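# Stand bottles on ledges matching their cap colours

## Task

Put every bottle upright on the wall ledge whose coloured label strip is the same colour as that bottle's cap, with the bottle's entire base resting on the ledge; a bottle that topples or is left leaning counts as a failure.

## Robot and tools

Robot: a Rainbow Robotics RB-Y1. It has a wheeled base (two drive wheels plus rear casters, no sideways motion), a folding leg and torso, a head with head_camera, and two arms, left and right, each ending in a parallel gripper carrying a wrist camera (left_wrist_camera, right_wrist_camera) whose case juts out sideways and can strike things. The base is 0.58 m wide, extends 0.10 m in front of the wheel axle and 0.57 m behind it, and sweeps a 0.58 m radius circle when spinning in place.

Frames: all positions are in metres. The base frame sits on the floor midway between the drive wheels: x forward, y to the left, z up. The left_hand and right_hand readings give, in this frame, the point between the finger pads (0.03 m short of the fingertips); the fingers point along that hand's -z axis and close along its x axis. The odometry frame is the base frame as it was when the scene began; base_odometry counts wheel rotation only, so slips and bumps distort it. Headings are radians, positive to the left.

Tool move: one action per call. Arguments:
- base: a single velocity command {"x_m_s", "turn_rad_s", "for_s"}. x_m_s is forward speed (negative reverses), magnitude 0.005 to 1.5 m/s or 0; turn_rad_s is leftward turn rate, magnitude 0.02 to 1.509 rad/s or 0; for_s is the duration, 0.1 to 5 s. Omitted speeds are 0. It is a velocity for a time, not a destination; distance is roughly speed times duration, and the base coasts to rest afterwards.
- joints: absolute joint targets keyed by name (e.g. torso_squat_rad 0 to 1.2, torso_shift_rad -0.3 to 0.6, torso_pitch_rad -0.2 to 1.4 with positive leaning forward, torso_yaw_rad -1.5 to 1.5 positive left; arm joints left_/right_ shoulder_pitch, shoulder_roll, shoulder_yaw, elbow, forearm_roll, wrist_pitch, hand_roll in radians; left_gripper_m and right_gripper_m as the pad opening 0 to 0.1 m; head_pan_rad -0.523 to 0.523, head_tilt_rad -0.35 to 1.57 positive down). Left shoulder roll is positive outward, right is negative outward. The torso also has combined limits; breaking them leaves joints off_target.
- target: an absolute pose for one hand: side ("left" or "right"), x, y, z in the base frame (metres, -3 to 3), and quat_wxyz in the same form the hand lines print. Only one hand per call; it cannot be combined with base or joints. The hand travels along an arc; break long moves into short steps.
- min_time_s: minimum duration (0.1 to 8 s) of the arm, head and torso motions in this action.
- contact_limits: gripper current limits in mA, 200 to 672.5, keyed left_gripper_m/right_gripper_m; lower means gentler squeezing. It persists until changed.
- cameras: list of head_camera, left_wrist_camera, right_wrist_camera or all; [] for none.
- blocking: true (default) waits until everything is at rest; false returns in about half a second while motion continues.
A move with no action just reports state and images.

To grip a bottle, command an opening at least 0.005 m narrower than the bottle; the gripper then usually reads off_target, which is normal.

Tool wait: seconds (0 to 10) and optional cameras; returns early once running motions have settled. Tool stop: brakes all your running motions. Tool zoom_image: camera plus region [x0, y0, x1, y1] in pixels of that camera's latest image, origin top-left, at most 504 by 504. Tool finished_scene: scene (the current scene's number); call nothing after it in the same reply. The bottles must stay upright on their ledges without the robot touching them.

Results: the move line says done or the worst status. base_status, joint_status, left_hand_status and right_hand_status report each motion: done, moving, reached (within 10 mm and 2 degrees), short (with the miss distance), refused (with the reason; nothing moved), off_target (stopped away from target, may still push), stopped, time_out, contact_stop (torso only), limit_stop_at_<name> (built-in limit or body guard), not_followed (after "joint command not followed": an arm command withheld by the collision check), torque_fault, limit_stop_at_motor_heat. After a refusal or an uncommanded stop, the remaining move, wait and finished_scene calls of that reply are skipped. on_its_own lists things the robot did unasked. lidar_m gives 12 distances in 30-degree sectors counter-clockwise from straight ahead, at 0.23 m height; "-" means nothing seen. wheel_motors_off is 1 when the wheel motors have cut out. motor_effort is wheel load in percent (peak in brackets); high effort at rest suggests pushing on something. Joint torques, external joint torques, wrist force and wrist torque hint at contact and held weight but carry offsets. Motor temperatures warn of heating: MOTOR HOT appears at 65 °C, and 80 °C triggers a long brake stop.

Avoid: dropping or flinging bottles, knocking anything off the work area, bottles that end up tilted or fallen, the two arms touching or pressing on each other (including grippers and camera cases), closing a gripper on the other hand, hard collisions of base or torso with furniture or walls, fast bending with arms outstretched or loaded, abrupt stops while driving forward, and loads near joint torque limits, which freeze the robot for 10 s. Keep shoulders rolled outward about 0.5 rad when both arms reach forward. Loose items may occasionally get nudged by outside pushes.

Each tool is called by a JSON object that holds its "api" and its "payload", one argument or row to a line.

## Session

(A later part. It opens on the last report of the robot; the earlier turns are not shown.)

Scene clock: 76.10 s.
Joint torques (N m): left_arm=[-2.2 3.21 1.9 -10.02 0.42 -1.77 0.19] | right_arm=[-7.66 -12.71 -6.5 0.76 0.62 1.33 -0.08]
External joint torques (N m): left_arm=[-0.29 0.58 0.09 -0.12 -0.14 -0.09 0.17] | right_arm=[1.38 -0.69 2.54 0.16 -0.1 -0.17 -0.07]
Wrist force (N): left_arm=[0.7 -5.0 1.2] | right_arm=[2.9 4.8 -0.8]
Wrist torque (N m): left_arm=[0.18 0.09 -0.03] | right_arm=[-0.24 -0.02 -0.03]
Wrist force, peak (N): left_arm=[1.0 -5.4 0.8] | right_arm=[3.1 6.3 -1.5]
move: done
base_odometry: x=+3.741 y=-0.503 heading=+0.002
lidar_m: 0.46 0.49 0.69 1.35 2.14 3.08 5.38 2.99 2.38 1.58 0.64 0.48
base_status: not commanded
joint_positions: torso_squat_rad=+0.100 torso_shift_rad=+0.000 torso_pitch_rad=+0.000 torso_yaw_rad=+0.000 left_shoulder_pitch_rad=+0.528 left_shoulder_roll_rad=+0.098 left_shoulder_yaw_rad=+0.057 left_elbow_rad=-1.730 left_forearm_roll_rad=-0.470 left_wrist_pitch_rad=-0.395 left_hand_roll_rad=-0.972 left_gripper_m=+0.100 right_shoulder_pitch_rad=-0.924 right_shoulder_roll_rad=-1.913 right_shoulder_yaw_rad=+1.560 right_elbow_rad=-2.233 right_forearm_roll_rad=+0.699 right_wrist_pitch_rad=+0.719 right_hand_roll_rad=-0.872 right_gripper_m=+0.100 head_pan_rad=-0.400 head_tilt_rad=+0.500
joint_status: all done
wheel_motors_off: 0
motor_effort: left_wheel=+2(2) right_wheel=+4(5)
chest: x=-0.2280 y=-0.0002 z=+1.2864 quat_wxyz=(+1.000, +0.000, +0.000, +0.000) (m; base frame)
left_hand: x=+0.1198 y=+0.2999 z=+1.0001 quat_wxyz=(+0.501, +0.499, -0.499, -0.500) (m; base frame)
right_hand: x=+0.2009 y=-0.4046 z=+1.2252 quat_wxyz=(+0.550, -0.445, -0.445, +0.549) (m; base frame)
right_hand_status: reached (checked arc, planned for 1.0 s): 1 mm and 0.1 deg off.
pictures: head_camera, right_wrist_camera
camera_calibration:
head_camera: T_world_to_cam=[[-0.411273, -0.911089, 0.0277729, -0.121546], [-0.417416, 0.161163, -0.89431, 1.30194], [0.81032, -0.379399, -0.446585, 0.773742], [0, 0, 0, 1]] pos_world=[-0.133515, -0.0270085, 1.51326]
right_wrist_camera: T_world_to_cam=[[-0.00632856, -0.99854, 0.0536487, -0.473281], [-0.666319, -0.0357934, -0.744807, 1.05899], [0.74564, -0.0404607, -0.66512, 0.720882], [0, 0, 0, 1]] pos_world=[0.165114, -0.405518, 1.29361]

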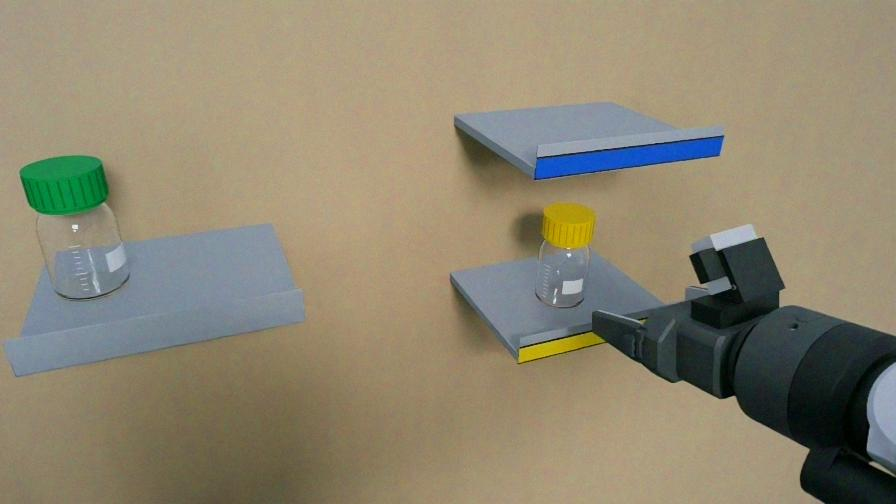

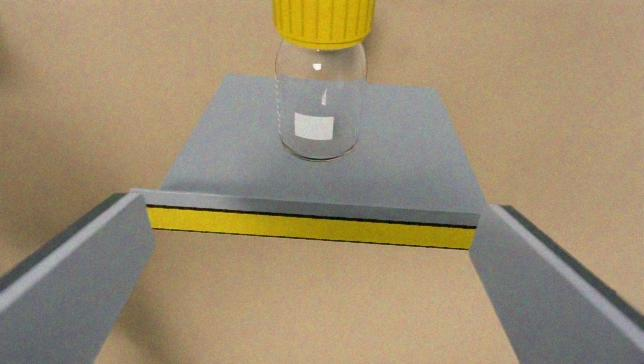

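{"api": "move", "payload": {
  "target": {"side": "left", "x": 0.2, "y": 0.06, "z": 1.31, "quat_wxyz": [0.54953, 0.445, -0.445, -0.54953]},
  "min_time_s": 1.2
}}

{"api": "move", "payload": {
  "joints": {"head_pan_rad": 0.4},
  "cameras": ["head_camera", "left_wrist_camera"]
}}

Scene clock: 78.60 s.
Joint torques (N m): left_arm=[-12.42 -2.36 1.96 -5.48 -0.9 -2.14 0.14] | right_arm=[-7.79 -13.05 -6.65 0.52 0.55 1.34 0.12]
External joint torques (N m): left_arm=[0.77 0.68 -0.56 0.21 -0.04 -0.31 0.13] | right_arm=[1.24 -1.03 2.39 -0.08 -0.17 -0.16 0.13]
Wrist force (N): left_arm=[1.1 -4.8 -0.3] | right_arm=[2.6 4.8 -0.6]
Wrist torque (N m): left_arm=[0.16 0.14 -0.01] | right_arm=[-0.28 -0.05 -0.04]
Wrist force, peak (N): left_arm=[0.2 -6.3 2.3] | right_arm=[3.6 5.6 -0.5]
move: done
base_odometry: x=+3.741 y=-0.503 heading=+0.002
lidar_m: 0.46 0.49 0.70 1.35 2.14 3.09 5.37 2.99 2.37 1.58 0.64 0.48
base_status: not commanded
joint_positions: torso_squat_rad=+0.100 torso_shift_rad=+0.000 torso_pitch_rad=+0.000 torso_yaw_rad=+0.000 left_shoulder_pitch_rad=-0.546 left_shoulder_roll_rad=+0.000 left_shoulder_yaw_rad=-0.552 left_elbow_rad=-2.372 left_forearm_roll_rad=-0.556 left_wrist_pitch_rad=+1.668 left_hand_roll_rad=-1.123 left_gripper_m=+0.100 right_shoulder_pitch_rad=-0.924 right_shoulder_roll_rad=-1.913 right_shoulder_yaw_rad=+1.560 right_elbow_rad=-2.233 right_forearm_roll_rad=+0.699 right_wrist_pitch_rad=+0.719 right_hand_roll_rad=-0.872 right_gripper_m=+0.100 head_pan_rad=-0.400 head_tilt_rad=+0.500
joint_status: all done
wheel_motors_off: 0
motor_effort: left_wheel=+2(3) right_wheel=+5(6)
chest: x=-0.2280 y=-0.0002 z=+1.2864 quat_wxyz=(+1.000, +0.000, +0.000, +0.000) (m; base frame)
left_hand: x=+0.1999 y=+0.0600 z=+1.3103 quat_wxyz=(+0.549, +0.445, -0.445, -0.549) (m; base frame)
left_hand_status: reached (checked arc, planned for 1.3 s): 0 mm and 0.1 deg off.
right_hand: x=+0.2010 y=-0.4046 z=+1.2252 quat_wxyz=(+0.550, -0.445, -0.445, +0.549) (m; base frame)
pictures: none

Scene clock: 79.80 s.
Joint torques (N m): left_arm=[-12.81 -2.5 2.03 -5.34 -1.05 -2.01 0.2] | right_arm=[-8.11 -12.94 -6.89 0.43 0.62 1.37 -0.16]
External joint torques (N m): left_arm=[0.37 0.54 -0.49 0.35 -0.19 -0.18 0.18] | right_arm=[0.92 -0.93 2.15 -0.17 -0.1 -0.13 -0.15]
Wrist force (N): left_arm=[1.1 -4.9 -0.3] | right_arm=[2.1 4.7 -1.3]
Wrist torque (N m): left_arm=[0.17 0.14 -0.02] | right_arm=[-0.28 -0.07 -0.02]
Wrist force, peak (N): left_arm=[1.3 -5.3 -0.2] | right_arm=[3.4 5.6 -0.5]
move: done
base_odometry: x=+3.741 y=-0.503 heading=+0.002
lidar_m: 0.46 0.49 0.70 1.35 2.14 3.08 5.38 2.99 2.38 1.58 0.64 0.48
base_status: not commanded
joint_positions: torso_squat_rad=+0.100 torso_shift_rad=+0.000 torso_pitch_rad=+0.000 torso_yaw_rad=+0.000 left_shoulder_pitch_rad=-0.546 left_shoulder_roll_rad=+0.000 left_shoulder_yaw_rad=-0.552 left_elbow_rad=-2.372 left_forearm_roll_rad=-0.556 left_wrist_pitch_rad=+1.668 left_hand_roll_rad=-1.123 left_gripper_m=+0.100 right_shoulder_pitch_rad=-0.924 right_shoulder_roll_rad=-1.913 right_shoulder_yaw_rad=+1.560 right_elbow_rad=-2.233 right_forearm_roll_rad=+0.699 right_wrist_pitch_rad=+0.719 right_hand_roll_rad=-0.872 right_gripper_m=+0.100 head_pan_rad=+0.400 head_tilt_rad=+0.500
joint_status: all done
wheel_motors_off: 0
motor_effort: left_wheel=+2(3) right_wheel=+5(6)
chest: x=-0.2280 y=-0.0002 z=+1.2864 quat_wxyz=(+1.000, +0.000, +0.000, +0.000) (m; base frame)
left_hand: x=+0.1999 y=+0.0600 z=+1.3103 quat_wxyz=(+0.549, +0.445, -0.445, -0.549) (m; base frame)
right_hand: x=+0.2010 y=-0.4046 z=+1.2252 quat_wxyz=(+0.550, -0.445, -0.445, +0.549) (m; base frame)
pictures: head_camera, left_wrist_camera
camera_calibration:
head_camera: T_world_to_cam=[[0.36713, -0.929753, 0.0278406, 0.0387296], [-0.406009, -0.187106, -0.89451, 1.30444], [0.836882, 0.317098, -0.446181, 0.778829], [0, 0, 0, 1]] pos_world=[-0.13639, 0.0331128, 1.51326]
left_wrist_camera: T_world_to_cam=[[-0.0365272, -0.999329, 0.00267569, 0.0627202], [-0.639573, 0.02132, -0.768434, 1.16066], [0.767862, -0.02978, -0.639923, 0.761034], [0, 0, 0, 1]] pos_world=[0.16025, 0.0605965, 1.37873]

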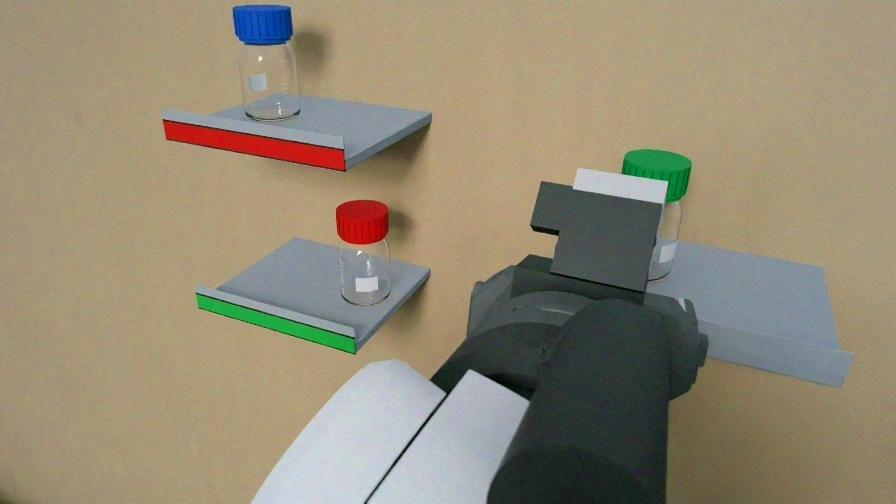

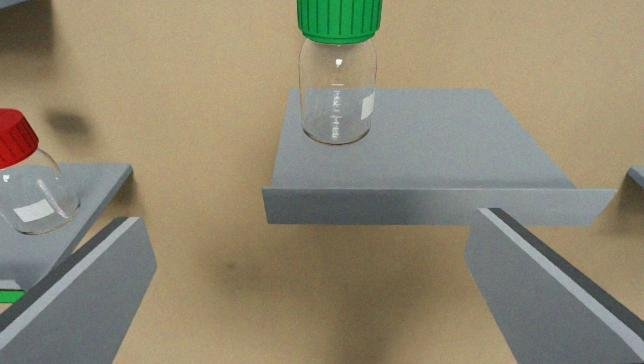

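{"api": "move", "payload": {
  "target": {"side": "left", "x": 0.27, "y": 0.041, "z": 1.30, "quat_wxyz": [0.54953, 0.445, -0.445, -0.54953]},
  "min_time_s": 0.7,
  "cameras": ["left_wrist_camera"]
}}

{"api": "move", "payload": {
  "target": {"side": "left", "x": 0.384, "y": 0.041, "z": 1.292, "quat_wxyz": [0.54953, 0.445, -0.445, -0.54953]},
  "min_time_s": 1.0,
  "cameras": ["head_camera", "left_wrist_camera"]
}}

Scene clock: 81.77 s.
Joint torques (N m): left_arm=[-16.75 -1.32 4.02 -7.04 -0.99 -1.67 0.39] | right_arm=[-7.85 -12.94 -6.87 0.51 0.55 1.23 0.07]
External joint torques (N m): left_arm=[-0.57 0.81 0.9 0.09 0.02 0.07 0.37] | right_arm=[1.19 -0.93 2.18 -0.09 -0.17 -0.27 0.08]
Wrist force (N): left_arm=[0.8 -4.9 -0.4] | right_arm=[2.9 4.8 -0.8]
Wrist torque (N m): left_arm=[0.16 0.10 -0.15] | right_arm=[-0.22 -0.04 0.00]
Wrist force, peak (N): left_arm=[0.8 -5.9 0.1] | right_arm=[3.9 5.5 -1.0]
move: done
base_odometry: x=+3.741 y=-0.503 heading=+0.002
lidar_m: 0.46 0.49 0.70 1.35 2.14 3.08 5.38 2.99 2.38 1.59 0.64 0.48
base_status: not commanded
joint_positions: torso_squat_rad=+0.100 torso_shift_rad=+0.000 torso_pitch_rad=+0.000 torso_yaw_rad=+0.000 left_shoulder_pitch_rad=-0.654 left_shoulder_roll_rad=+0.007 left_shoulder_yaw_rad=-0.460 left_elbow_rad=-2.066 left_forearm_roll_rad=-0.477 left_wrist_pitch_rad=+1.470 left_hand_roll_rad=-1.023 left_gripper_m=+0.100 right_shoulder_pitch_rad=-0.924 right_shoulder_roll_rad=-1.913 right_shoulder_yaw_rad=+1.560 right_elbow_rad=-2.233 right_forearm_roll_rad=+0.699 right_wrist_pitch_rad=+0.719 right_hand_roll_rad=-0.872 right_gripper_m=+0.100 head_pan_rad=+0.400 head_tilt_rad=+0.500
joint_status: all done
wheel_motors_off: 0
motor_effort: left_wheel=+2(2) right_wheel=+5(6)
chest: x=-0.2280 y=-0.0002 z=+1.2864 quat_wxyz=(+1.000, +0.000, +0.000, +0.000) (m; base frame)
left_hand: x=+0.2699 y=+0.0408 z=+1.3002 quat_wxyz=(+0.549, +0.445, -0.445, -0.550) (m; base frame)
left_hand_status: reached (checked arc, planned for 0.7 s): 0 mm and 0.0 deg off.
right_hand: x=+0.2010 y=-0.4046 z=+1.2252 quat_wxyz=(+0.550, -0.445, -0.445, +0.549) (m; base frame)
pictures: left_wrist_camera
camera_calibration:
left_wrist_camera: T_world_to_cam=[[-0.036793, -0.99932, 0.00253675, 0.0463723], [-0.64016, 0.02162, -0.767937, 1.19758], [0.76736, -0.0298786, -0.64052, 0.701112], [0, 0, 0, 1]] pos_world=[0.230346, 0.0413972, 1.36863]

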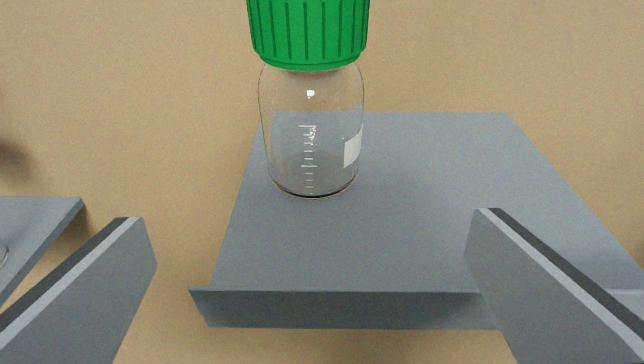

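Scene clock: 83.10 s.
Joint torques (N m): left_arm=[-21.66 2.77 4.24 -8.17 -1.1 -1.47 0.39] | right_arm=[-8.33 -12.73 -7.03 0.76 0.67 1.44 -0.01]
External joint torques (N m): left_arm=[-0.37 1.25 0.42 0.56 -0.06 0.14 0.37] | right_arm=[0.71 -0.72 2.01 0.16 -0.05 -0.06 0]
Wrist force (N): left_arm=[1.2 -4.9 -0.5] | right_arm=[2.9 5.3 -1.2]
Wrist torque (N m): left_arm=[0.17 0.15 -0.14] | right_arm=[-0.29 0.02 -0.04]
Wrist force, peak (N): left_arm=[1.0 7.3 1.1] | right_arm=[2.9 6.0 -0.2]
move: done
base_odometry: x=+3.741 y=-0.503 heading=+0.002
lidar_m: 0.46 0.49 0.70 1.36 2.14 3.08 5.38 2.99 2.37 1.58 0.64 0.48
base_status: not commanded
joint_positions: torso_squat_rad=+0.100 torso_shift_rad=+0.000 torso_pitch_rad=+0.000 torso_yaw_rad=+0.000 left_shoulder_pitch_rad=-0.889 left_shoulder_roll_rad=+0.054 left_shoulder_yaw_rad=-0.316 left_elbow_rad=-1.534 left_forearm_roll_rad=-0.364 left_wrist_pitch_rad=+1.142 left_hand_roll_rad=-0.917 left_gripper_m=+0.100 right_shoulder_pitch_rad=-0.924 right_shoulder_roll_rad=-1.913 right_shoulder_yaw_rad=+1.560 right_elbow_rad=-2.233 right_forearm_roll_rad=+0.699 right_wrist_pitch_rad=+0.719 right_hand_roll_rad=-0.872 right_gripper_m=+0.100 head_pan_rad=+0.400 head_tilt_rad=+0.500
joint_status: all done
wheel_motors_off: 0
motor_effort: left_wheel=+2(2) right_wheel=+4(6)
chest: x=-0.2280 y=-0.0002 z=+1.2864 quat_wxyz=(+1.000, +0.000, +0.000, +0.000) (m; base frame)
left_hand: x=+0.3837 y=+0.0408 z=+1.2924 quat_wxyz=(+0.549, +0.445, -0.445, -0.550) (m; base frame)
left_hand_status: reached (checked arc, planned for 1.0 s): 1 mm and 0.1 deg off.
right_hand: x=+0.2010 y=-0.4046 z=+1.2252 quat_wxyz=(+0.550, -0.445, -0.445, +0.549) (m; base frame)
pictures: head_camera, left_wrist_camera
camera_calibration:
head_camera: T_world_to_cam=[[0.367128, -0.929754, 0.0278426, 0.0387264], [-0.405935, -0.187078, -0.89455, 1.30451], [0.83692, 0.317112, -0.446101, 0.778713], [0, 0, 0, 1]] pos_world=[-0.13639, 0.0331127, 1.51326]
left_wrist_camera: T_world_to_cam=[[-0.0369332, -0.999315, 0.00251284, 0.0506599], [-0.639938, 0.0217197, -0.76812, 1.26461], [0.767538, -0.0299771, -0.640302, 0.608435], [0, 0, 0, 1]] pos_world=[0.344148, 0.0413973, 1.36083]

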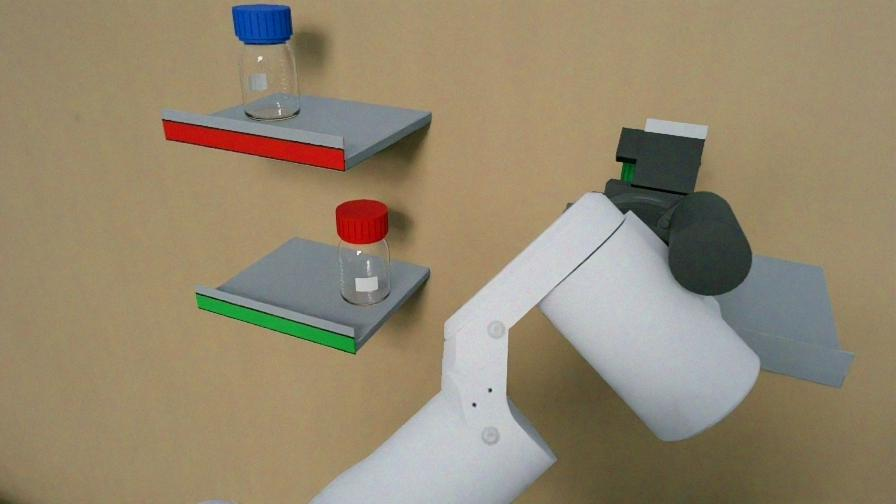

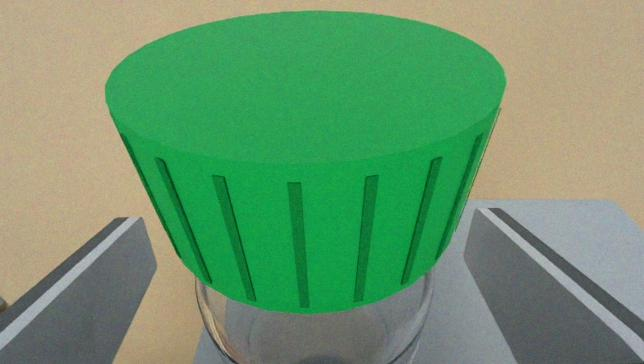

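{"api": "move", "payload": {
  "joints": {"left_gripper_m": 0.045}
}}

{"api": "move", "payload": {
  "target": {"side": "left", "x": 0.38, "y": 0.041, "z": 1.312, "quat_wxyz": [0.54953, 0.445, -0.445, -0.54953]},
  "min_time_s": 0.5
}}

{"api": "move", "payload": {
  "target": {"side": "left", "x": 0.2, "y": 0.2, "z": 1.30, "quat_wxyz": [0.54953, 0.445, -0.445, -0.54953]},
  "min_time_s": 1.2,
  "cameras": ["head_camera", "left_wrist_camera"]
}}

Scene clock: 84.63 s.
Joint torques (N m): left_arm=[-21.38 2.59 4.17 -8.25 -1.05 -1.41 0.32] | right_arm=[-8.46 -12.91 -6.84 0.53 0.62 1.34 0.07]
External joint torques (N m): left_arm=[-0.1 1.07 0.36 0.48 -0.01 0.2 0.31] | right_arm=[0.58 -0.9 2.21 -0.07 -0.1 -0.16 0.08]
Wrist force (N): left_arm=[1.6 -4.2 0.2] | right_arm=[2.7 4.9 0.2]
Wrist torque (N m): left_arm=[0.15 0.12 -0.12] | right_arm=[-0.27 -0.09 -0.03]
Wrist force, peak (N): left_arm=[1.5 -5.3 -0.2] | right_arm=[3.5 5.7 0.1]
move: off_target
base_odometry: x=+3.741 y=-0.503 heading=+0.002
lidar_m: 0.46 0.49 0.70 1.35 2.14 3.09 5.38 2.99 2.36 1.58 0.63 0.48
base_status: not commanded
joint_positions: torso_squat_rad=+0.100 torso_shift_rad=+0.000 torso_pitch_rad=+0.000 torso_yaw_rad=+0.000 left_shoulder_pitch_rad=-0.889 left_shoulder_roll_rad=+0.054 left_shoulder_yaw_rad=-0.316 left_elbow_rad=-1.534 left_forearm_roll_rad=-0.364 left_wrist_pitch_rad=+1.142 left_hand_roll_rad=-0.917 left_gripper_m=+0.055 right_shoulder_pitch_rad=-0.924 right_shoulder_roll_rad=-1.913 right_shoulder_yaw_rad=+1.560 right_elbow_rad=-2.233 right_forearm_roll_rad=+0.699 right_wrist_pitch_rad=+0.719 right_hand_roll_rad=-0.872 right_gripper_m=+0.100 head_pan_rad=+0.400 head_tilt_rad=+0.500
joint_status: left_gripper_m off_target (ended at +0.055, target +0.045)
wheel_motors_off: 0
motor_effort: left_wheel=+2(3) right_wheel=+4(6)
chest: x=-0.2280 y=-0.0002 z=+1.2864 quat_wxyz=(+1.000, +0.000, +0.000, +0.000) (m; base frame)
left_hand: x=+0.3837 y=+0.0408 z=+1.2924 quat_wxyz=(+0.549, +0.445, -0.445, -0.550) (m; base frame)
right_hand: x=+0.2010 y=-0.4046 z=+1.2252 quat_wxyz=(+0.550, -0.445, -0.445, +0.549) (m; base frame)
pictures: none

Scene clock: 85.47 s.
Joint torques (N m): left_arm=[-23.2 3.52 5.28 -9.84 -1.03 -1.75 -0.05] | right_arm=[-7.82 -13.2 -6.3 0.57 0.71 1.34 0.01]
External joint torques (N m): left_arm=[-1.86 1.67 1.44 -1.4 -0.01 -0.11 -0.06] | right_arm=[1.21 -1.19 2.75 -0.03 -0.02 -0.16 0.02]
Wrist force (N): left_arm=[1.1 -6.6 -0.6] | right_arm=[2.7 4.9 -0.3]
Wrist torque (N m): left_arm=[0.19 0.14 -0.01] | right_arm=[-0.28 -0.08 -0.08]
Wrist force, peak (N): left_arm=[1.1 -6.8 -0.7] | right_arm=[3.6 5.2 0.0]
move: done
base_odometry: x=+3.741 y=-0.503 heading=+0.002
lidar_m: 0.46 0.49 0.70 1.35 2.15 3.09 5.38 2.99 2.37 1.58 0.64 0.48
base_status: not commanded
joint_positions: torso_squat_rad=+0.100 torso_shift_rad=+0.000 torso_pitch_rad=+0.000 torso_yaw_rad=+0.000 left_shoulder_pitch_rad=-0.924 left_shoulder_roll_rad=+0.055 left_shoulder_yaw_rad=-0.300 left_elbow_rad=-1.557 left_forearm_roll_rad=-0.342 left_wrist_pitch_rad=+1.191 left_hand_roll_rad=-0.944 left_gripper_m=+0.055 right_shoulder_pitch_rad=-0.924 right_shoulder_roll_rad=-1.913 right_shoulder_yaw_rad=+1.560 right_elbow_rad=-2.233 right_forearm_roll_rad=+0.699 right_wrist_pitch_rad=+0.719 right_hand_roll_rad=-0.872 right_gripper_m=+0.100 head_pan_rad=+0.400 head_tilt_rad=+0.500
joint_status: all done
wheel_motors_off: 0
motor_effort: left_wheel=+2(3) right_wheel=+5(5)
chest: x=-0.2280 y=-0.0002 z=+1.2864 quat_wxyz=(+1.000, +0.000, +0.000, +0.000) (m; base frame)
left_hand: x=+0.3801 y=+0.0404 z=+1.3115 quat_wxyz=(+0.549, +0.445, -0.446, -0.549) (m; base frame)
left_hand_status: reached (checked arc, planned for 0.5 s): 1 mm and 0.1 deg off.
right_hand: x=+0.2010 y=-0.4046 z=+1.2252 quat_wxyz=(+0.550, -0.445, -0.445, +0.549) (m; base frame)
pictures: none

Scene clock: 87.00 s.
Joint torques (N m): left_arm=[-13.67 3.76 3.59 -6.15 -0.97 -2.47 0.29] | right_arm=[-8.1 -12.91 -6.96 0.64 0.69 1.4 0.05]
External joint torques (N m): left_arm=[-1.9 0.89 0.7 -0.7 -0.31 -0.57 0.27] | right_arm=[0.93 -0.89 2.09 0.04 -0.03 -0.1 0.06]
Wrist force (N): left_arm=[0.2 -5.8 -0.5] | right_arm=[2.6 4.7 -1.2]
Wrist torque (N m): left_arm=[0.09 0.03 -0.03] | right_arm=[-0.26 -0.02 -0.02]
Wrist force, peak (N): left_arm=[25.4 74.2 -4.0] | right_arm=[3.4 5.4 -1.0]
move: done
base_odometry: x=+3.741 y=-0.503 heading=+0.001
lidar_m: 0.46 0.49 0.69 1.35 2.14 3.08 5.37 2.99 2.38 1.58 0.64 0.47
base_status: not commanded
joint_positions: torso_squat_rad=+0.100 torso_shift_rad=+0.000 torso_pitch_rad=+0.000 torso_yaw_rad=+0.000 left_shoulder_pitch_rad=-0.310 left_shoulder_roll_rad=+0.288 left_shoulder_yaw_rad=-0.109 left_elbow_rad=-2.594 left_forearm_roll_rad=-0.054 left_wrist_pitch_rad=+1.535 left_hand_roll_rad=-1.227 left_gripper_m=+0.055 right_shoulder_pitch_rad=-0.924 right_shoulder_roll_rad=-1.913 right_shoulder_yaw_rad=+1.560 right_elbow_rad=-2.233 right_forearm_roll_rad=+0.699 right_wrist_pitch_rad=+0.719 right_hand_roll_rad=-0.872 right_gripper_m=+0.100 head_pan_rad=+0.400 head_tilt_rad=+0.500
joint_status: all done
wheel_motors_off: 0
motor_effort: left_wheel=+0(10) right_wheel=+4(7)
chest: x=-0.2281 y=-0.0002 z=+1.2864 quat_wxyz=(+1.000, +0.000, +0.000, +0.000) (m; base frame)
left_hand: x=+0.2000 y=+0.1999 z=+1.2999 quat_wxyz=(+0.550, +0.445, -0.445, -0.550) (m; base frame)
left_hand_status: reached (checked arc, planned for 1.2 s): 0 mm and 0.0 deg off.
right_hand: x=+0.2009 y=-0.4046 z=+1.2252 quat_wxyz=(+0.550, -0.445, -0.445, +0.549) (m; base frame)
pictures: head_camera, left_wrist_camera
camera_calibration:
head_camera: T_world_to_cam=[[0.367034, -0.929788, 0.0279314, 0.0387104], [-0.405903, -0.187103, -0.894558, 1.30451], [0.836976, 0.316996, -0.446077, 0.778741], [0, 0, 0, 1]] pos_world=[-0.13649, 0.0332132, 1.51326]
left_wrist_camera: T_world_to_cam=[[-0.0360454, -0.999348, 0.0022027, 0.203041], [-0.640565, 0.0214126, -0.767605, 1.14896], [0.767058, -0.0290796, -0.640919, 0.759733], [0, 0, 0, 1]] pos_world=[0.160543, 0.200399, 1.36843]

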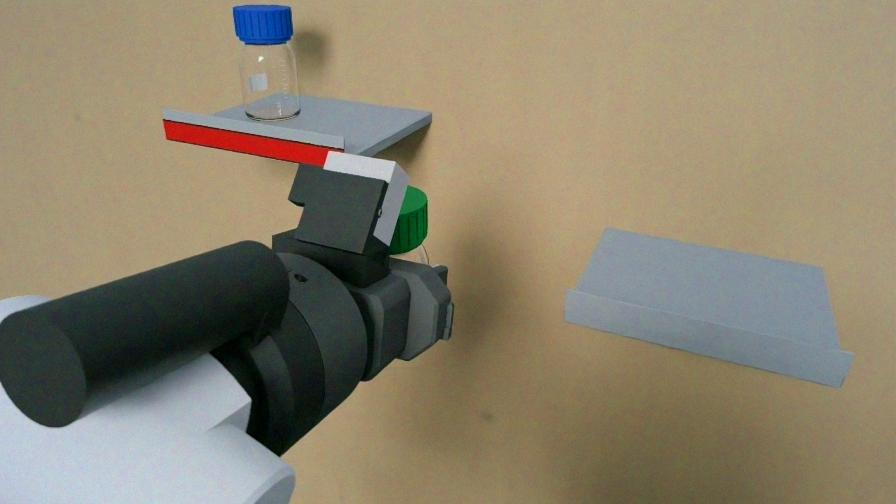

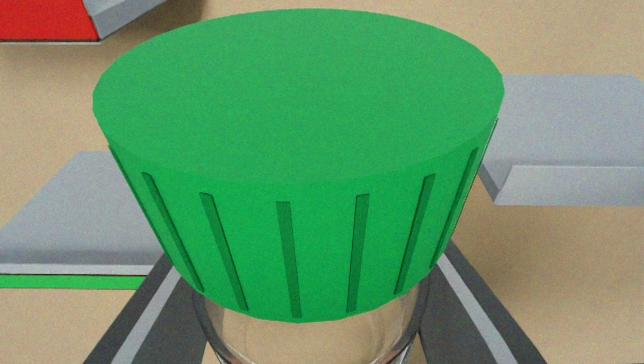

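{"api": "move", "payload": {
  "base": {"turn_rad_s": -0.3, "for_s": 0.335},
  "cameras": ["head_camera", "left_wrist_camera"]
}}

{"api": "zoom_image", "payload": {
  "camera": "head_camera",
  "region": [120, 0, 372, 142]
}}

Scene clock: 90.67 s.
Joint torques (N m): left_arm=[-13.53 3.98 3.53 -6.16 -0.82 -2.34 0.28] | right_arm=[-8.2 -13.16 -6.8 0.49 0.58 1.42 0.01]
External joint torques (N m): left_arm=[-1.76 1.11 0.63 -0.71 -0.16 -0.43 0.26] | right_arm=[0.84 -1.14 2.25 -0.11 -0.14 -0.08 0.02]
Wrist force (N): left_arm=[0.4 -5.7 -0.8] | right_arm=[3.6 4.4 -0.4]
Wrist torque (N m): left_arm=[0.08 0.04 -0.05] | right_arm=[-0.20 0.05 0.01]
Wrist force, peak (N): left_arm=[0.3 -6.1 -0.9] | right_arm=[3.6 5.5 -0.7]
move: done
base_odometry: x=+3.741 y=-0.503 heading=-0.054
lidar_m: 0.46 0.48 0.65 1.35 2.14 3.09 5.38 2.99 2.41 1.91 0.67 0.49
base_status: done (sent for 0.33 of 0.33 s)
joint_positions: torso_squat_rad=+0.100 torso_shift_rad=+0.000 torso_pitch_rad=+0.000 torso_yaw_rad=+0.000 left_shoulder_pitch_rad=-0.310 left_shoulder_roll_rad=+0.288 left_shoulder_yaw_rad=-0.109 left_elbow_rad=-2.594 left_forearm_roll_rad=-0.054 left_wrist_pitch_rad=+1.535 left_hand_roll_rad=-1.227 left_gripper_m=+0.055 right_shoulder_pitch_rad=-0.924 right_shoulder_roll_rad=-1.913 right_shoulder_yaw_rad=+1.560 right_elbow_rad=-2.233 right_forearm_roll_rad=+0.699 right_wrist_pitch_rad=+0.719 right_hand_roll_rad=-0.872 right_gripper_m=+0.100 head_pan_rad=+0.400 head_tilt_rad=+0.500
joint_status: not commanded
wheel_motors_off: 0
motor_effort: left_wheel=+0(19) right_wheel=-3(17)
chest: x=-0.2280 y=-0.0002 z=+1.2864 quat_wxyz=(+1.000, +0.000, +0.000, +0.000) (m; base frame)
left_hand: x=+0.2000 y=+0.1999 z=+1.2999 quat_wxyz=(+0.550, +0.445, -0.445, -0.550) (m; base frame)
right_hand: x=+0.2009 y=-0.4046 z=+1.2252 quat_wxyz=(+0.550, -0.445, -0.445, +0.549) (m; base frame)
pictures: head_camera, left_wrist_camera
camera_calibration:
head_camera: T_world_to_cam=[[0.367034, -0.929788, 0.0279314, 0.0386737], [-0.405903, -0.187103, -0.894558, 1.30455], [0.836976, 0.316996, -0.446077, 0.778657], [0, 0, 0, 1]] pos_world=[-0.13639, 0.0332132, 1.51326]
left_wrist_camera: T_world_to_cam=[[-0.0361249, -0.999345, 0.00226331, 0.20297], [-0.640563, 0.021417, -0.767607, 1.14896], [0.767055, -0.0291795, -0.640917, 0.759751], [0, 0, 0, 1]] pos_world=[0.160544, 0.200399, 1.36843]

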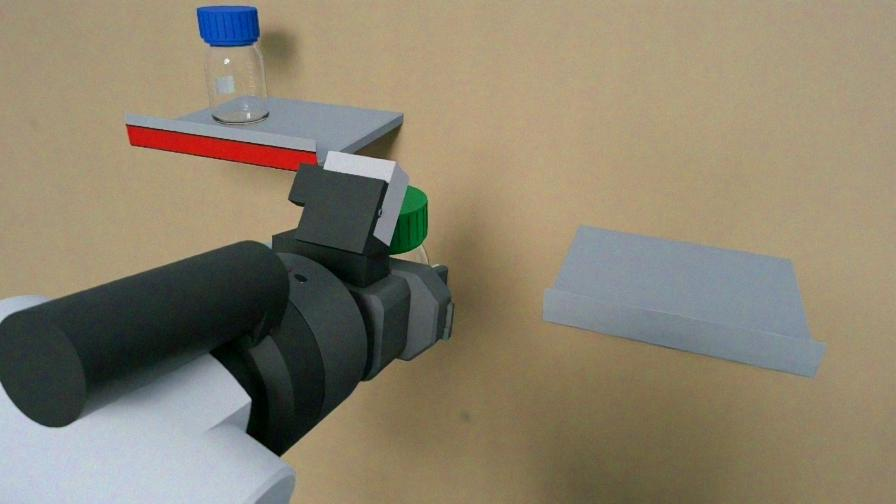

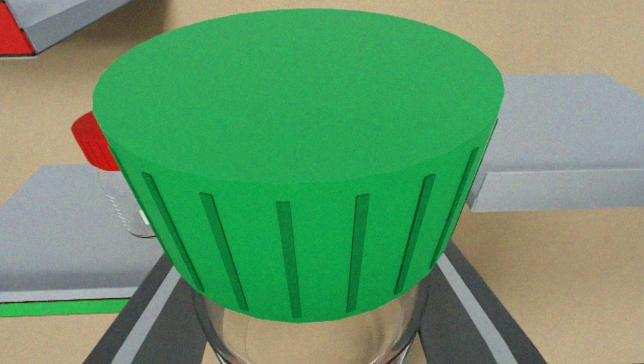

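Scaled by 2.000 from the camera's 896x504 image, which has a finer 1280x720 frame.

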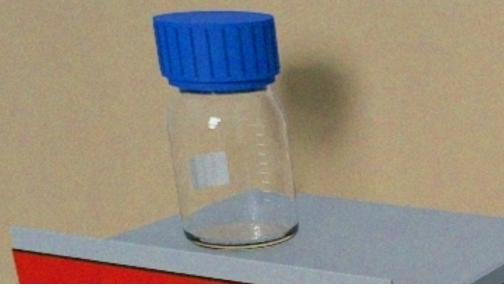

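{"api": "move", "payload": {
  "target": {"side": "left", "x": 0.2, "y": 0.455, "z": 1.25, "quat_wxyz": [0.54953, 0.445, -0.445, -0.54953]},
  "min_time_s": 1.2
}}

{"api": "move", "payload": {
  "joints": {"head_pan_rad": 0.5},
  "cameras": ["head_camera", "left_wrist_camera"]
}}

Scene clock: 99.17 s.
Joint torques (N m): left_arm=[-9.67 14.94 6.83 -7.55 0.12 -2.26 0.49] | right_arm=[-8.3 -12.77 -6.63 0.31 0.59 1.4 0.03]
External joint torques (N m): left_arm=[-1.87 1.24 -0.21 -0.67 -0.13 -0.25 0.48] | right_arm=[0.73 -0.76 2.42 -0.29 -0.13 -0.1 0.03]
Wrist force (N): left_arm=[0.5 -5.8 -0.5] | right_arm=[2.2 4.9 -0.9]
Wrist torque (N m): left_arm=[0.08 0.06 -0.01] | right_arm=[-0.27 -0.06 -0.01]
Wrist force, peak (N): left_arm=[1.8 -6.2 -2.1] | right_arm=[3.4 6.1 -0.6]
move: done
base_odometry: x=+3.741 y=-0.503 heading=-0.054
lidar_m: 0.46 0.48 0.65 1.35 2.13 3.08 5.37 3.00 2.41 1.91 0.67 0.48
base_status: not commanded
joint_positions: torso_squat_rad=+0.100 torso_shift_rad=+0.000 torso_pitch_rad=+0.000 torso_yaw_rad=+0.000 left_shoulder_pitch_rad=+0.137 left_shoulder_roll_rad=+0.668 left_shoulder_yaw_rad=+0.600 left_elbow_rad=-2.109 left_forearm_roll_rad=+0.973 left_wrist_pitch_rad=+0.868 left_hand_roll_rad=-1.694 left_gripper_m=+0.055 right_shoulder_pitch_rad=-0.924 right_shoulder_roll_rad=-1.913 right_shoulder_yaw_rad=+1.560 right_elbow_rad=-2.233 right_forearm_roll_rad=+0.699 right_wrist_pitch_rad=+0.719 right_hand_roll_rad=-0.872 right_gripper_m=+0.100 head_pan_rad=+0.400 head_tilt_rad=+0.500
joint_status: all done
wheel_motors_off: 0
motor_effort: left_wheel=+0(1) right_wheel=-4(5)
chest: x=-0.2280 y=-0.0002 z=+1.2864 quat_wxyz=(+1.000, +0.000, +0.000, +0.000) (m; base frame)
left_hand: x=+0.1997 y=+0.4553 z=+1.2502 quat_wxyz=(+0.551, +0.446, -0.444, -0.548) (m; base frame)
left_hand_status: reached (checked arc, planned for 1.2 s): 0 mm and 0.3 deg off.
right_hand: x=+0.2009 y=-0.4046 z=+1.2252 quat_wxyz=(+0.550, -0.445, -0.445, +0.549) (m; base frame)
pictures: none

Scene clock: 99.77 s.
Joint torques (N m): left_arm=[-9.8 14.99 6.62 -7.58 -0.09 -2.2 0.43] | right_arm=[-8.04 -13.45 -6.99 0.54 0.57 1.26 0.1]
External joint torques (N m): left_arm=[-1.99 1.29 -0.42 -0.7 -0.34 -0.19 0.42] | right_arm=[0.99 -1.44 2.06 -0.06 -0.15 -0.24 0.11]
Wrist force (N): left_arm=[0.7 -5.5 -0.8] | right_arm=[3.4 5.1 -0.9]
Wrist torque (N m): left_arm=[0.06 0.09 -0.02] | right_arm=[-0.23 0.04 -0.05]
Wrist force, peak (N): left_arm=[0.5 -6.1 -0.9] | right_arm=[3.4 5.1 -0.9]
move: done
base_odometry: x=+3.741 y=-0.503 heading=-0.054
lidar_m: 0.46 0.49 0.65 1.35 2.13 3.08 5.38 2.98 2.41 1.92 0.67 0.48
base_status: not commanded
joint_positions: torso_squat_rad=+0.100 torso_shift_rad=+0.000 torso_pitch_rad=+0.000 torso_yaw_rad=+0.000 left_shoulder_pitch_rad=+0.137 left_shoulder_roll_rad=+0.668 left_shoulder_yaw_rad=+0.600 left_elbow_rad=-2.109 left_forearm_roll_rad=+0.973 left_wrist_pitch_rad=+0.868 left_hand_roll_rad=-1.694 left_gripper_m=+0.055 right_shoulder_pitch_rad=-0.924 right_shoulder_roll_rad=-1.913 right_shoulder_yaw_rad=+1.560 right_elbow_rad=-2.233 right_forearm_roll_rad=+0.699 right_wrist_pitch_rad=+0.719 right_hand_roll_rad=-0.872 right_gripper_m=+0.100 head_pan_rad=+0.500 head_tilt_rad=+0.500
joint_status: all done
wheel_motors_off: 0
motor_effort: left_wheel=+0(0) right_wheel=-4(5)
chest: x=-0.2280 y=-0.0002 z=+1.2864 quat_wxyz=(+1.000, +0.000, +0.000, +0.000) (m; base frame)
left_hand: x=+0.1997 y=+0.4553 z=+1.2502 quat_wxyz=(+0.551, +0.446, -0.444, -0.548) (m; base frame)
right_hand: x=+0.2009 y=-0.4046 z=+1.2252 quat_wxyz=(+0.550, -0.445, -0.445, +0.549) (m; base frame)
pictures: head_camera, left_wrist_camera
camera_calibration:
head_camera: T_world_to_cam=[[0.458022, -0.888504, 0.0278605, 0.0575197], [-0.385143, -0.226592, -0.894607, 1.30886], [0.801175, 0.399019, -0.445985, 0.771207], [0, 0, 0, 1]] pos_world=[-0.140119, 0.0399572, 1.51326]
left_wrist_camera: T_world_to_cam=[[-0.031145, -0.999511, 0.00295084, 0.456572], [-0.64076, 0.0177003, -0.767537, 1.10678], [0.767109, -0.0257957, -0.640998, 0.734135], [0, 0, 0, 1]] pos_world=[0.16024, 0.455696, 1.31873]

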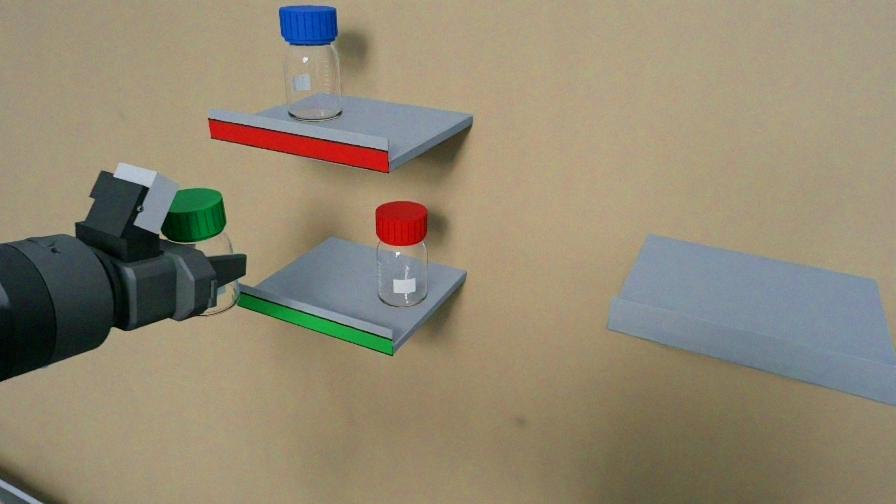

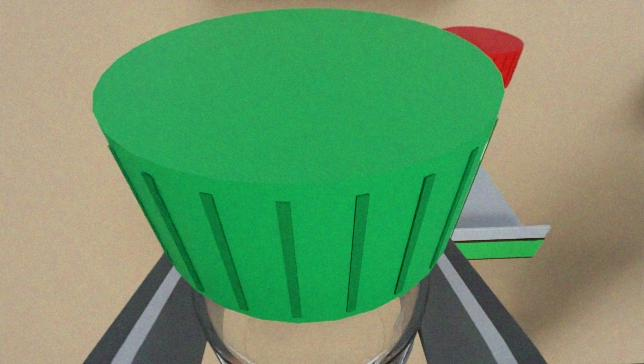

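{"api": "move", "payload": {
  "target": {"side": "left", "x": 0.383, "y": 0.45, "z": 1.235, "quat_wxyz": [0.54953, 0.445, -0.445, -0.54953]},
  "min_time_s": 1.2,
  "cameras": ["head_camera"]
}}

{"api": "move", "payload": {
  "target": {"side": "left", "x": 0.383, "y": 0.45, "z": 1.205, "quat_wxyz": [0.54953, 0.445, -0.445, -0.54953]},
  "min_time_s": 0.7,
  "cameras": ["head_camera"]
}}

{"api": "zoom_image", "payload": {
  "camera": "head_camera",
  "region": [200, 180, 452, 360]
}}

Scene clock: 102.10 s.
Joint torques (N m): left_arm=[-31.82 22.3 9.11 -17.61 1.05 -5.99 0.32] | right_arm=[-8.24 -13.14 -7.02 0.48 0.59 1.34 -0.06]
External joint torques (N m): left_arm=[-13.13 7.06 3.37 -8.4 0.62 -4.06 0.31] | right_arm=[0.79 -1.12 2.02 -0.12 -0.14 -0.16 -0.05]
Wrist force (N): left_arm=[0.2 -24.6 -6.5] | right_arm=[3.1 4.9 -0.3]
Wrist torque (N m): left_arm=[0.68 0.01 0.10] | right_arm=[-0.23 0.03 -0.03]
Wrist force, peak (N): left_arm=[-1.2 -28.1 -4.7] | right_arm=[2.7 5.8 0.0]
move: done
base_odometry: x=+3.741 y=-0.503 heading=-0.054
lidar_m: 0.46 0.49 0.66 1.35 2.13 3.08 5.38 2.99 2.41 1.91 0.67 0.47
base_status: not commanded
joint_positions: torso_squat_rad=+0.100 torso_shift_rad=+0.000 torso_pitch_rad=+0.000 torso_yaw_rad=+0.000 left_shoulder_pitch_rad=-0.496 left_shoulder_roll_rad=+0.683 left_shoulder_yaw_rad=+0.263 left_elbow_rad=-1.331 left_forearm_roll_rad=+0.853 left_wrist_pitch_rad=+0.669 left_hand_roll_rad=-1.874 left_gripper_m=+0.055 right_shoulder_pitch_rad=-0.924 right_shoulder_roll_rad=-1.913 right_shoulder_yaw_rad=+1.560 right_elbow_rad=-2.233 right_forearm_roll_rad=+0.699 right_wrist_pitch_rad=+0.719 right_hand_roll_rad=-0.872 right_gripper_m=+0.100 head_pan_rad=+0.500 head_tilt_rad=+0.500
joint_status: all done
wheel_motors_off: 0
motor_effort: left_wheel=+0(1) right_wheel=-6(6)
chest: x=-0.2277 y=+0.0000 z=+1.2864 quat_wxyz=(+1.000, +0.000, +0.000, +0.000) (m; base frame)
left_hand: x=+0.3828 y=+0.4503 z=+1.2314 quat_wxyz=(+0.552, +0.443, -0.443, -0.550) (m; base frame)
left_hand_status: reached (checked arc, planned for 1.2 s): 4 mm and 0.4 deg off.
right_hand: x=+0.2012 y=-0.4045 z=+1.2251 quat_wxyz=(+0.550, -0.445, -0.445, +0.550) (m; base frame)
pictures: head_camera
camera_calibration:
head_camera: T_world_to_cam=[[0.458021, -0.888503, 0.0279119, 0.0574363], [-0.385681, -0.226912, -0.894294, 1.30852], [0.800916, 0.39884, -0.446609, 0.77172], [0, 0, 0, 1]] pos_world=[-0.139717, 0.0401583, 1.51326]

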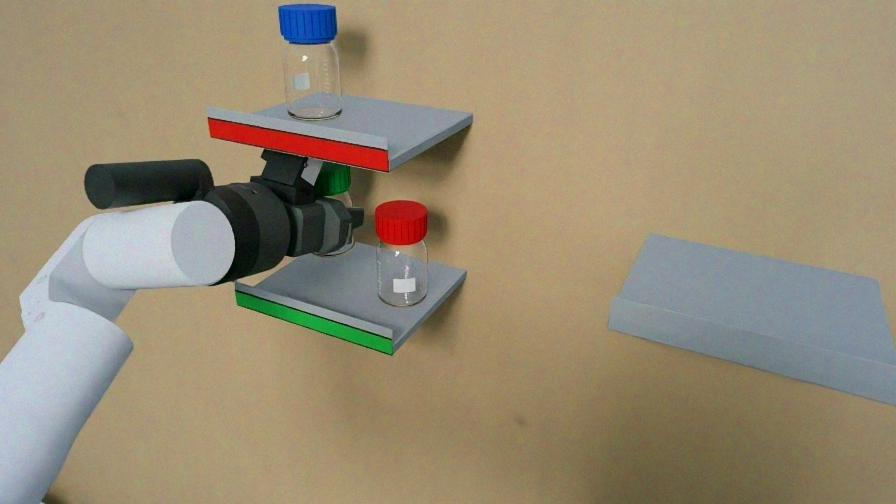

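Scene clock: 103.13 s.
Joint torques (N m): left_arm=[-19.62 16.06 4.21 -9.57 0.44 -2.35 -0.03] | right_arm=[-7.93 -13.54 -7.09 0.44 0.57 1.34 0.16]
External joint torques (N m): left_arm=[-1.09 0.97 -1.43 -0.13 -0.02 -0.46 -0.04] | right_arm=[1.1 -1.53 1.95 -0.16 -0.15 -0.16 0.17]
Wrist force (N): left_arm=[0.7 -6.0 -0.5] | right_arm=[2.9 4.8 -0.7]
Wrist torque (N m): left_arm=[0.12 0.09 -0.03] | right_arm=[-0.28 -0.01 -0.02]
Wrist force, peak (N): left_arm=[0.1 -25.2 -5.9] | right_arm=[3.2 5.4 -0.5]
move: done
base_odometry: x=+3.741 y=-0.503 heading=-0.054
lidar_m: 0.46 0.48 0.65 1.36 2.14 3.09 5.37 2.98 2.40 1.91 0.67 0.49
base_status: not commanded
joint_positions: torso_squat_rad=+0.100 torso_shift_rad=+0.000 torso_pitch_rad=+0.000 torso_yaw_rad=+0.000 left_shoulder_pitch_rad=-0.469 left_shoulder_roll_rad=+0.657 left_shoulder_yaw_rad=+0.249 left_elbow_rad=-1.289 left_forearm_roll_rad=+0.898 left_wrist_pitch_rad=+0.596 left_hand_roll_rad=-1.945 left_gripper_m=+0.055 right_shoulder_pitch_rad=-0.924 right_shoulder_roll_rad=-1.913 right_shoulder_yaw_rad=+1.560 right_elbow_rad=-2.233 right_forearm_roll_rad=+0.699 right_wrist_pitch_rad=+0.719 right_hand_roll_rad=-0.872 right_gripper_m=+0.100 head_pan_rad=+0.500 head_tilt_rad=+0.500
joint_status: all done
wheel_motors_off: 0
motor_effort: left_wheel=+0(1) right_wheel=-6(7)
chest: x=-0.2279 y=-0.0002 z=+1.2864 quat_wxyz=(+1.000, +0.000, +0.000, +0.000) (m; base frame)
left_hand: x=+0.3828 y=+0.4501 z=+1.2056 quat_wxyz=(+0.550, +0.446, -0.445, -0.549) (m; base frame)
left_hand_status: reached (checked arc, planned for 0.7 s): 1 mm and 0.1 deg off.
right_hand: x=+0.2011 y=-0.4046 z=+1.2250 quat_wxyz=(+0.550, -0.445, -0.445, +0.550) (m; base frame)
pictures: head_camera
camera_calibration:
head_camera: T_world_to_cam=[[0.458084, -0.888475, 0.0277747, 0.0575651], [-0.385441, -0.226689, -0.894454, 1.30867], [0.800996, 0.399029, -0.446297, 0.771492], [0, 0, 0, 1]] pos_world=[-0.139918, 0.0399572, 1.51326]

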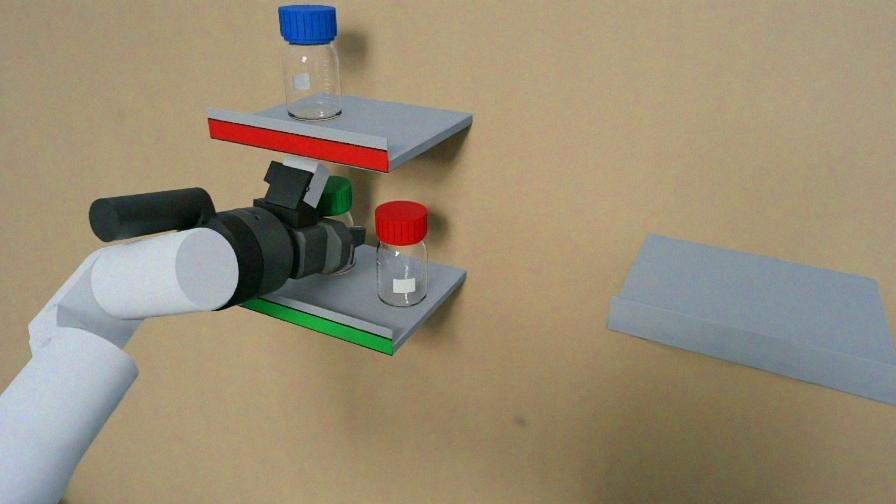

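Scaled by 2.000 from the camera's 896x504 image, which has a finer 1280x720 frame.

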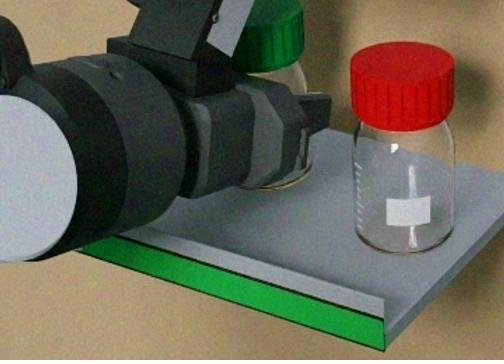

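{"api": "move", "payload": {
  "target": {"side": "left", "x": 0.383, "y": 0.45, "z": 1.198, "quat_wxyz": [0.54953, 0.445, -0.445, -0.54953]},
  "min_time_s": 0.4
}}

{"api": "move", "payload": {
  "target": {"side": "left", "x": 0.383, "y": 0.45, "z": 1.194, "quat_wxyz": [0.54953, 0.445, -0.445, -0.54953]},
  "min_time_s": 0.4,
  "cameras": ["left_wrist_camera"]
}}

Scene clock: 104.57 s.
Joint torques (N m): left_arm=[-16.59 13.14 1.79 -7.59 0.48 -0.65 0.13] | right_arm=[-7.85 -13.52 -6.78 0.68 0.53 1.37 -0.05]
External joint torques (N m): left_arm=[1.91 -1.93 -3.82 1.9 0.01 1.22 0.12] | right_arm=[1.18 -1.51 2.26 0.08 -0.2 -0.13 -0.04]
Wrist force (N): left_arm=[-1.9 1.5 0.9] | right_arm=[2.9 5.0 -0.7]
Wrist torque (N m): left_arm=[0.06 0.05 -0.15] | right_arm=[-0.26 0.01 -0.05]
Wrist force, peak (N): left_arm=[0.5 -6.1 -0.7] | right_arm=[3.4 5.4 -1.7]
move: done
base_odometry: x=+3.741 y=-0.503 heading=-0.054
lidar_m: 0.46 0.48 0.65 1.35 2.14 3.08 5.38 2.98 2.41 1.91 0.67 0.49
base_status: not commanded
joint_positions: torso_squat_rad=+0.100 torso_shift_rad=+0.000 torso_pitch_rad=+0.000 torso_yaw_rad=+0.000 left_shoulder_pitch_rad=-0.464 left_shoulder_roll_rad=+0.652 left_shoulder_yaw_rad=+0.245 left_elbow_rad=-1.276 left_forearm_roll_rad=+0.913 left_wrist_pitch_rad=+0.578 left_hand_roll_rad=-1.965 left_gripper_m=+0.055 right_shoulder_pitch_rad=-0.924 right_shoulder_roll_rad=-1.913 right_shoulder_yaw_rad=+1.560 right_elbow_rad=-2.233 right_forearm_roll_rad=+0.699 right_wrist_pitch_rad=+0.719 right_hand_roll_rad=-0.872 right_gripper_m=+0.100 head_pan_rad=+0.500 head_tilt_rad=+0.500
joint_status: all done
wheel_motors_off: 0
motor_effort: left_wheel=+0(0) right_wheel=-5(7)
chest: x=-0.2280 y=-0.0002 z=+1.2864 quat_wxyz=(+1.000, +0.000, +0.000, +0.000) (m; base frame)
left_hand: x=+0.3829 y=+0.4504 z=+1.1995 quat_wxyz=(+0.549, +0.446, -0.445, -0.549) (m; base frame)
left_hand_status: reached (checked arc, planned for 0.4 s): 2 mm and 0.2 deg off.
right_hand: x=+0.2010 y=-0.4046 z=+1.2251 quat_wxyz=(+0.550, -0.445, -0.445, +0.549) (m; base frame)
pictures: none

Scene clock: 105.30 s.
Joint torques (N m): left_arm=[-10.32 9.34 -1.21 -2.74 0.13 1.31 0.17] | right_arm=[-7.99 -12.94 -6.88 0.51 0.71 1.47 -0.09]
External joint torques (N m): left_arm=[8.19 -5.73 -6.82 6.77 -0.34 3.17 0.16] | right_arm=[1.05 -0.93 2.17 -0.09 -0.02 -0.03 -0.09]
Wrist force (N): left_arm=[-2.5 11.3 5.0] | right_arm=[2.4 4.2 -0.5]
Wrist torque (N m): left_arm=[-0.15 0.01 -0.14] | right_arm=[-0.21 -0.08 0.02]
Wrist force, peak (N): left_arm=[-1.9 12.1 4.8] | right_arm=[3.3 5.2 -1.0]
move: done
base_odometry: x=+3.741 y=-0.503 heading=-0.054
lidar_m: 0.46 0.47 0.65 1.35 2.13 3.09 5.38 2.99 2.41 1.91 0.66 0.49
base_status: not commanded
joint_positions: torso_squat_rad=+0.100 torso_shift_rad=+0.000 torso_pitch_rad=+0.000 torso_yaw_rad=+0.000 left_shoulder_pitch_rad=-0.463 left_shoulder_roll_rad=+0.651 left_shoulder_yaw_rad=+0.243 left_elbow_rad=-1.267 left_forearm_roll_rad=+0.925 left_wrist_pitch_rad=+0.566 left_hand_roll_rad=-1.980 left_gripper_m=+0.055 right_shoulder_pitch_rad=-0.924 right_shoulder_roll_rad=-1.913 right_shoulder_yaw_rad=+1.560 right_elbow_rad=-2.233 right_forearm_roll_rad=+0.699 right_wrist_pitch_rad=+0.719 right_hand_roll_rad=-0.872 right_gripper_m=+0.100 head_pan_rad=+0.500 head_tilt_rad=+0.500
joint_status: all done
wheel_motors_off: 0
motor_effort: left_wheel=+0(0) right_wheel=-7(7)
chest: x=-0.2283 y=-0.0003 z=+1.2864 quat_wxyz=(+1.000, +0.000, +0.000, +0.000) (m; base frame)
left_hand: x=+0.3831 y=+0.4505 z=+1.1978 quat_wxyz=(+0.548, +0.447, -0.446, -0.548) (m; base frame)
left_hand_status: reached (checked arc, planned for 0.4 s): 4 mm and 0.4 deg off.
right_hand: x=+0.2007 y=-0.4047 z=+1.2252 quat_wxyz=(+0.550, -0.445, -0.445, +0.549) (m; base frame)
pictures: left_wrist_camera
camera_calibration:
left_wrist_camera: T_world_to_cam=[[-0.03506, -0.999385, 0.000512909, 0.462011], [-0.635763, 0.0219076, -0.771573, 1.18513], [0.771088, -0.0273775, -0.63614, 0.553101], [0, 0, 0, 1]] pos_world=[0.343173, 0.450906, 1.26603]

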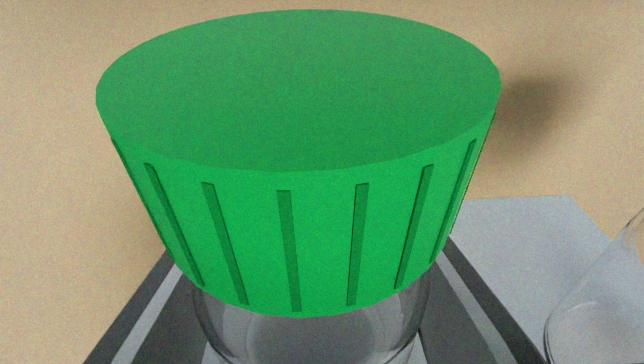

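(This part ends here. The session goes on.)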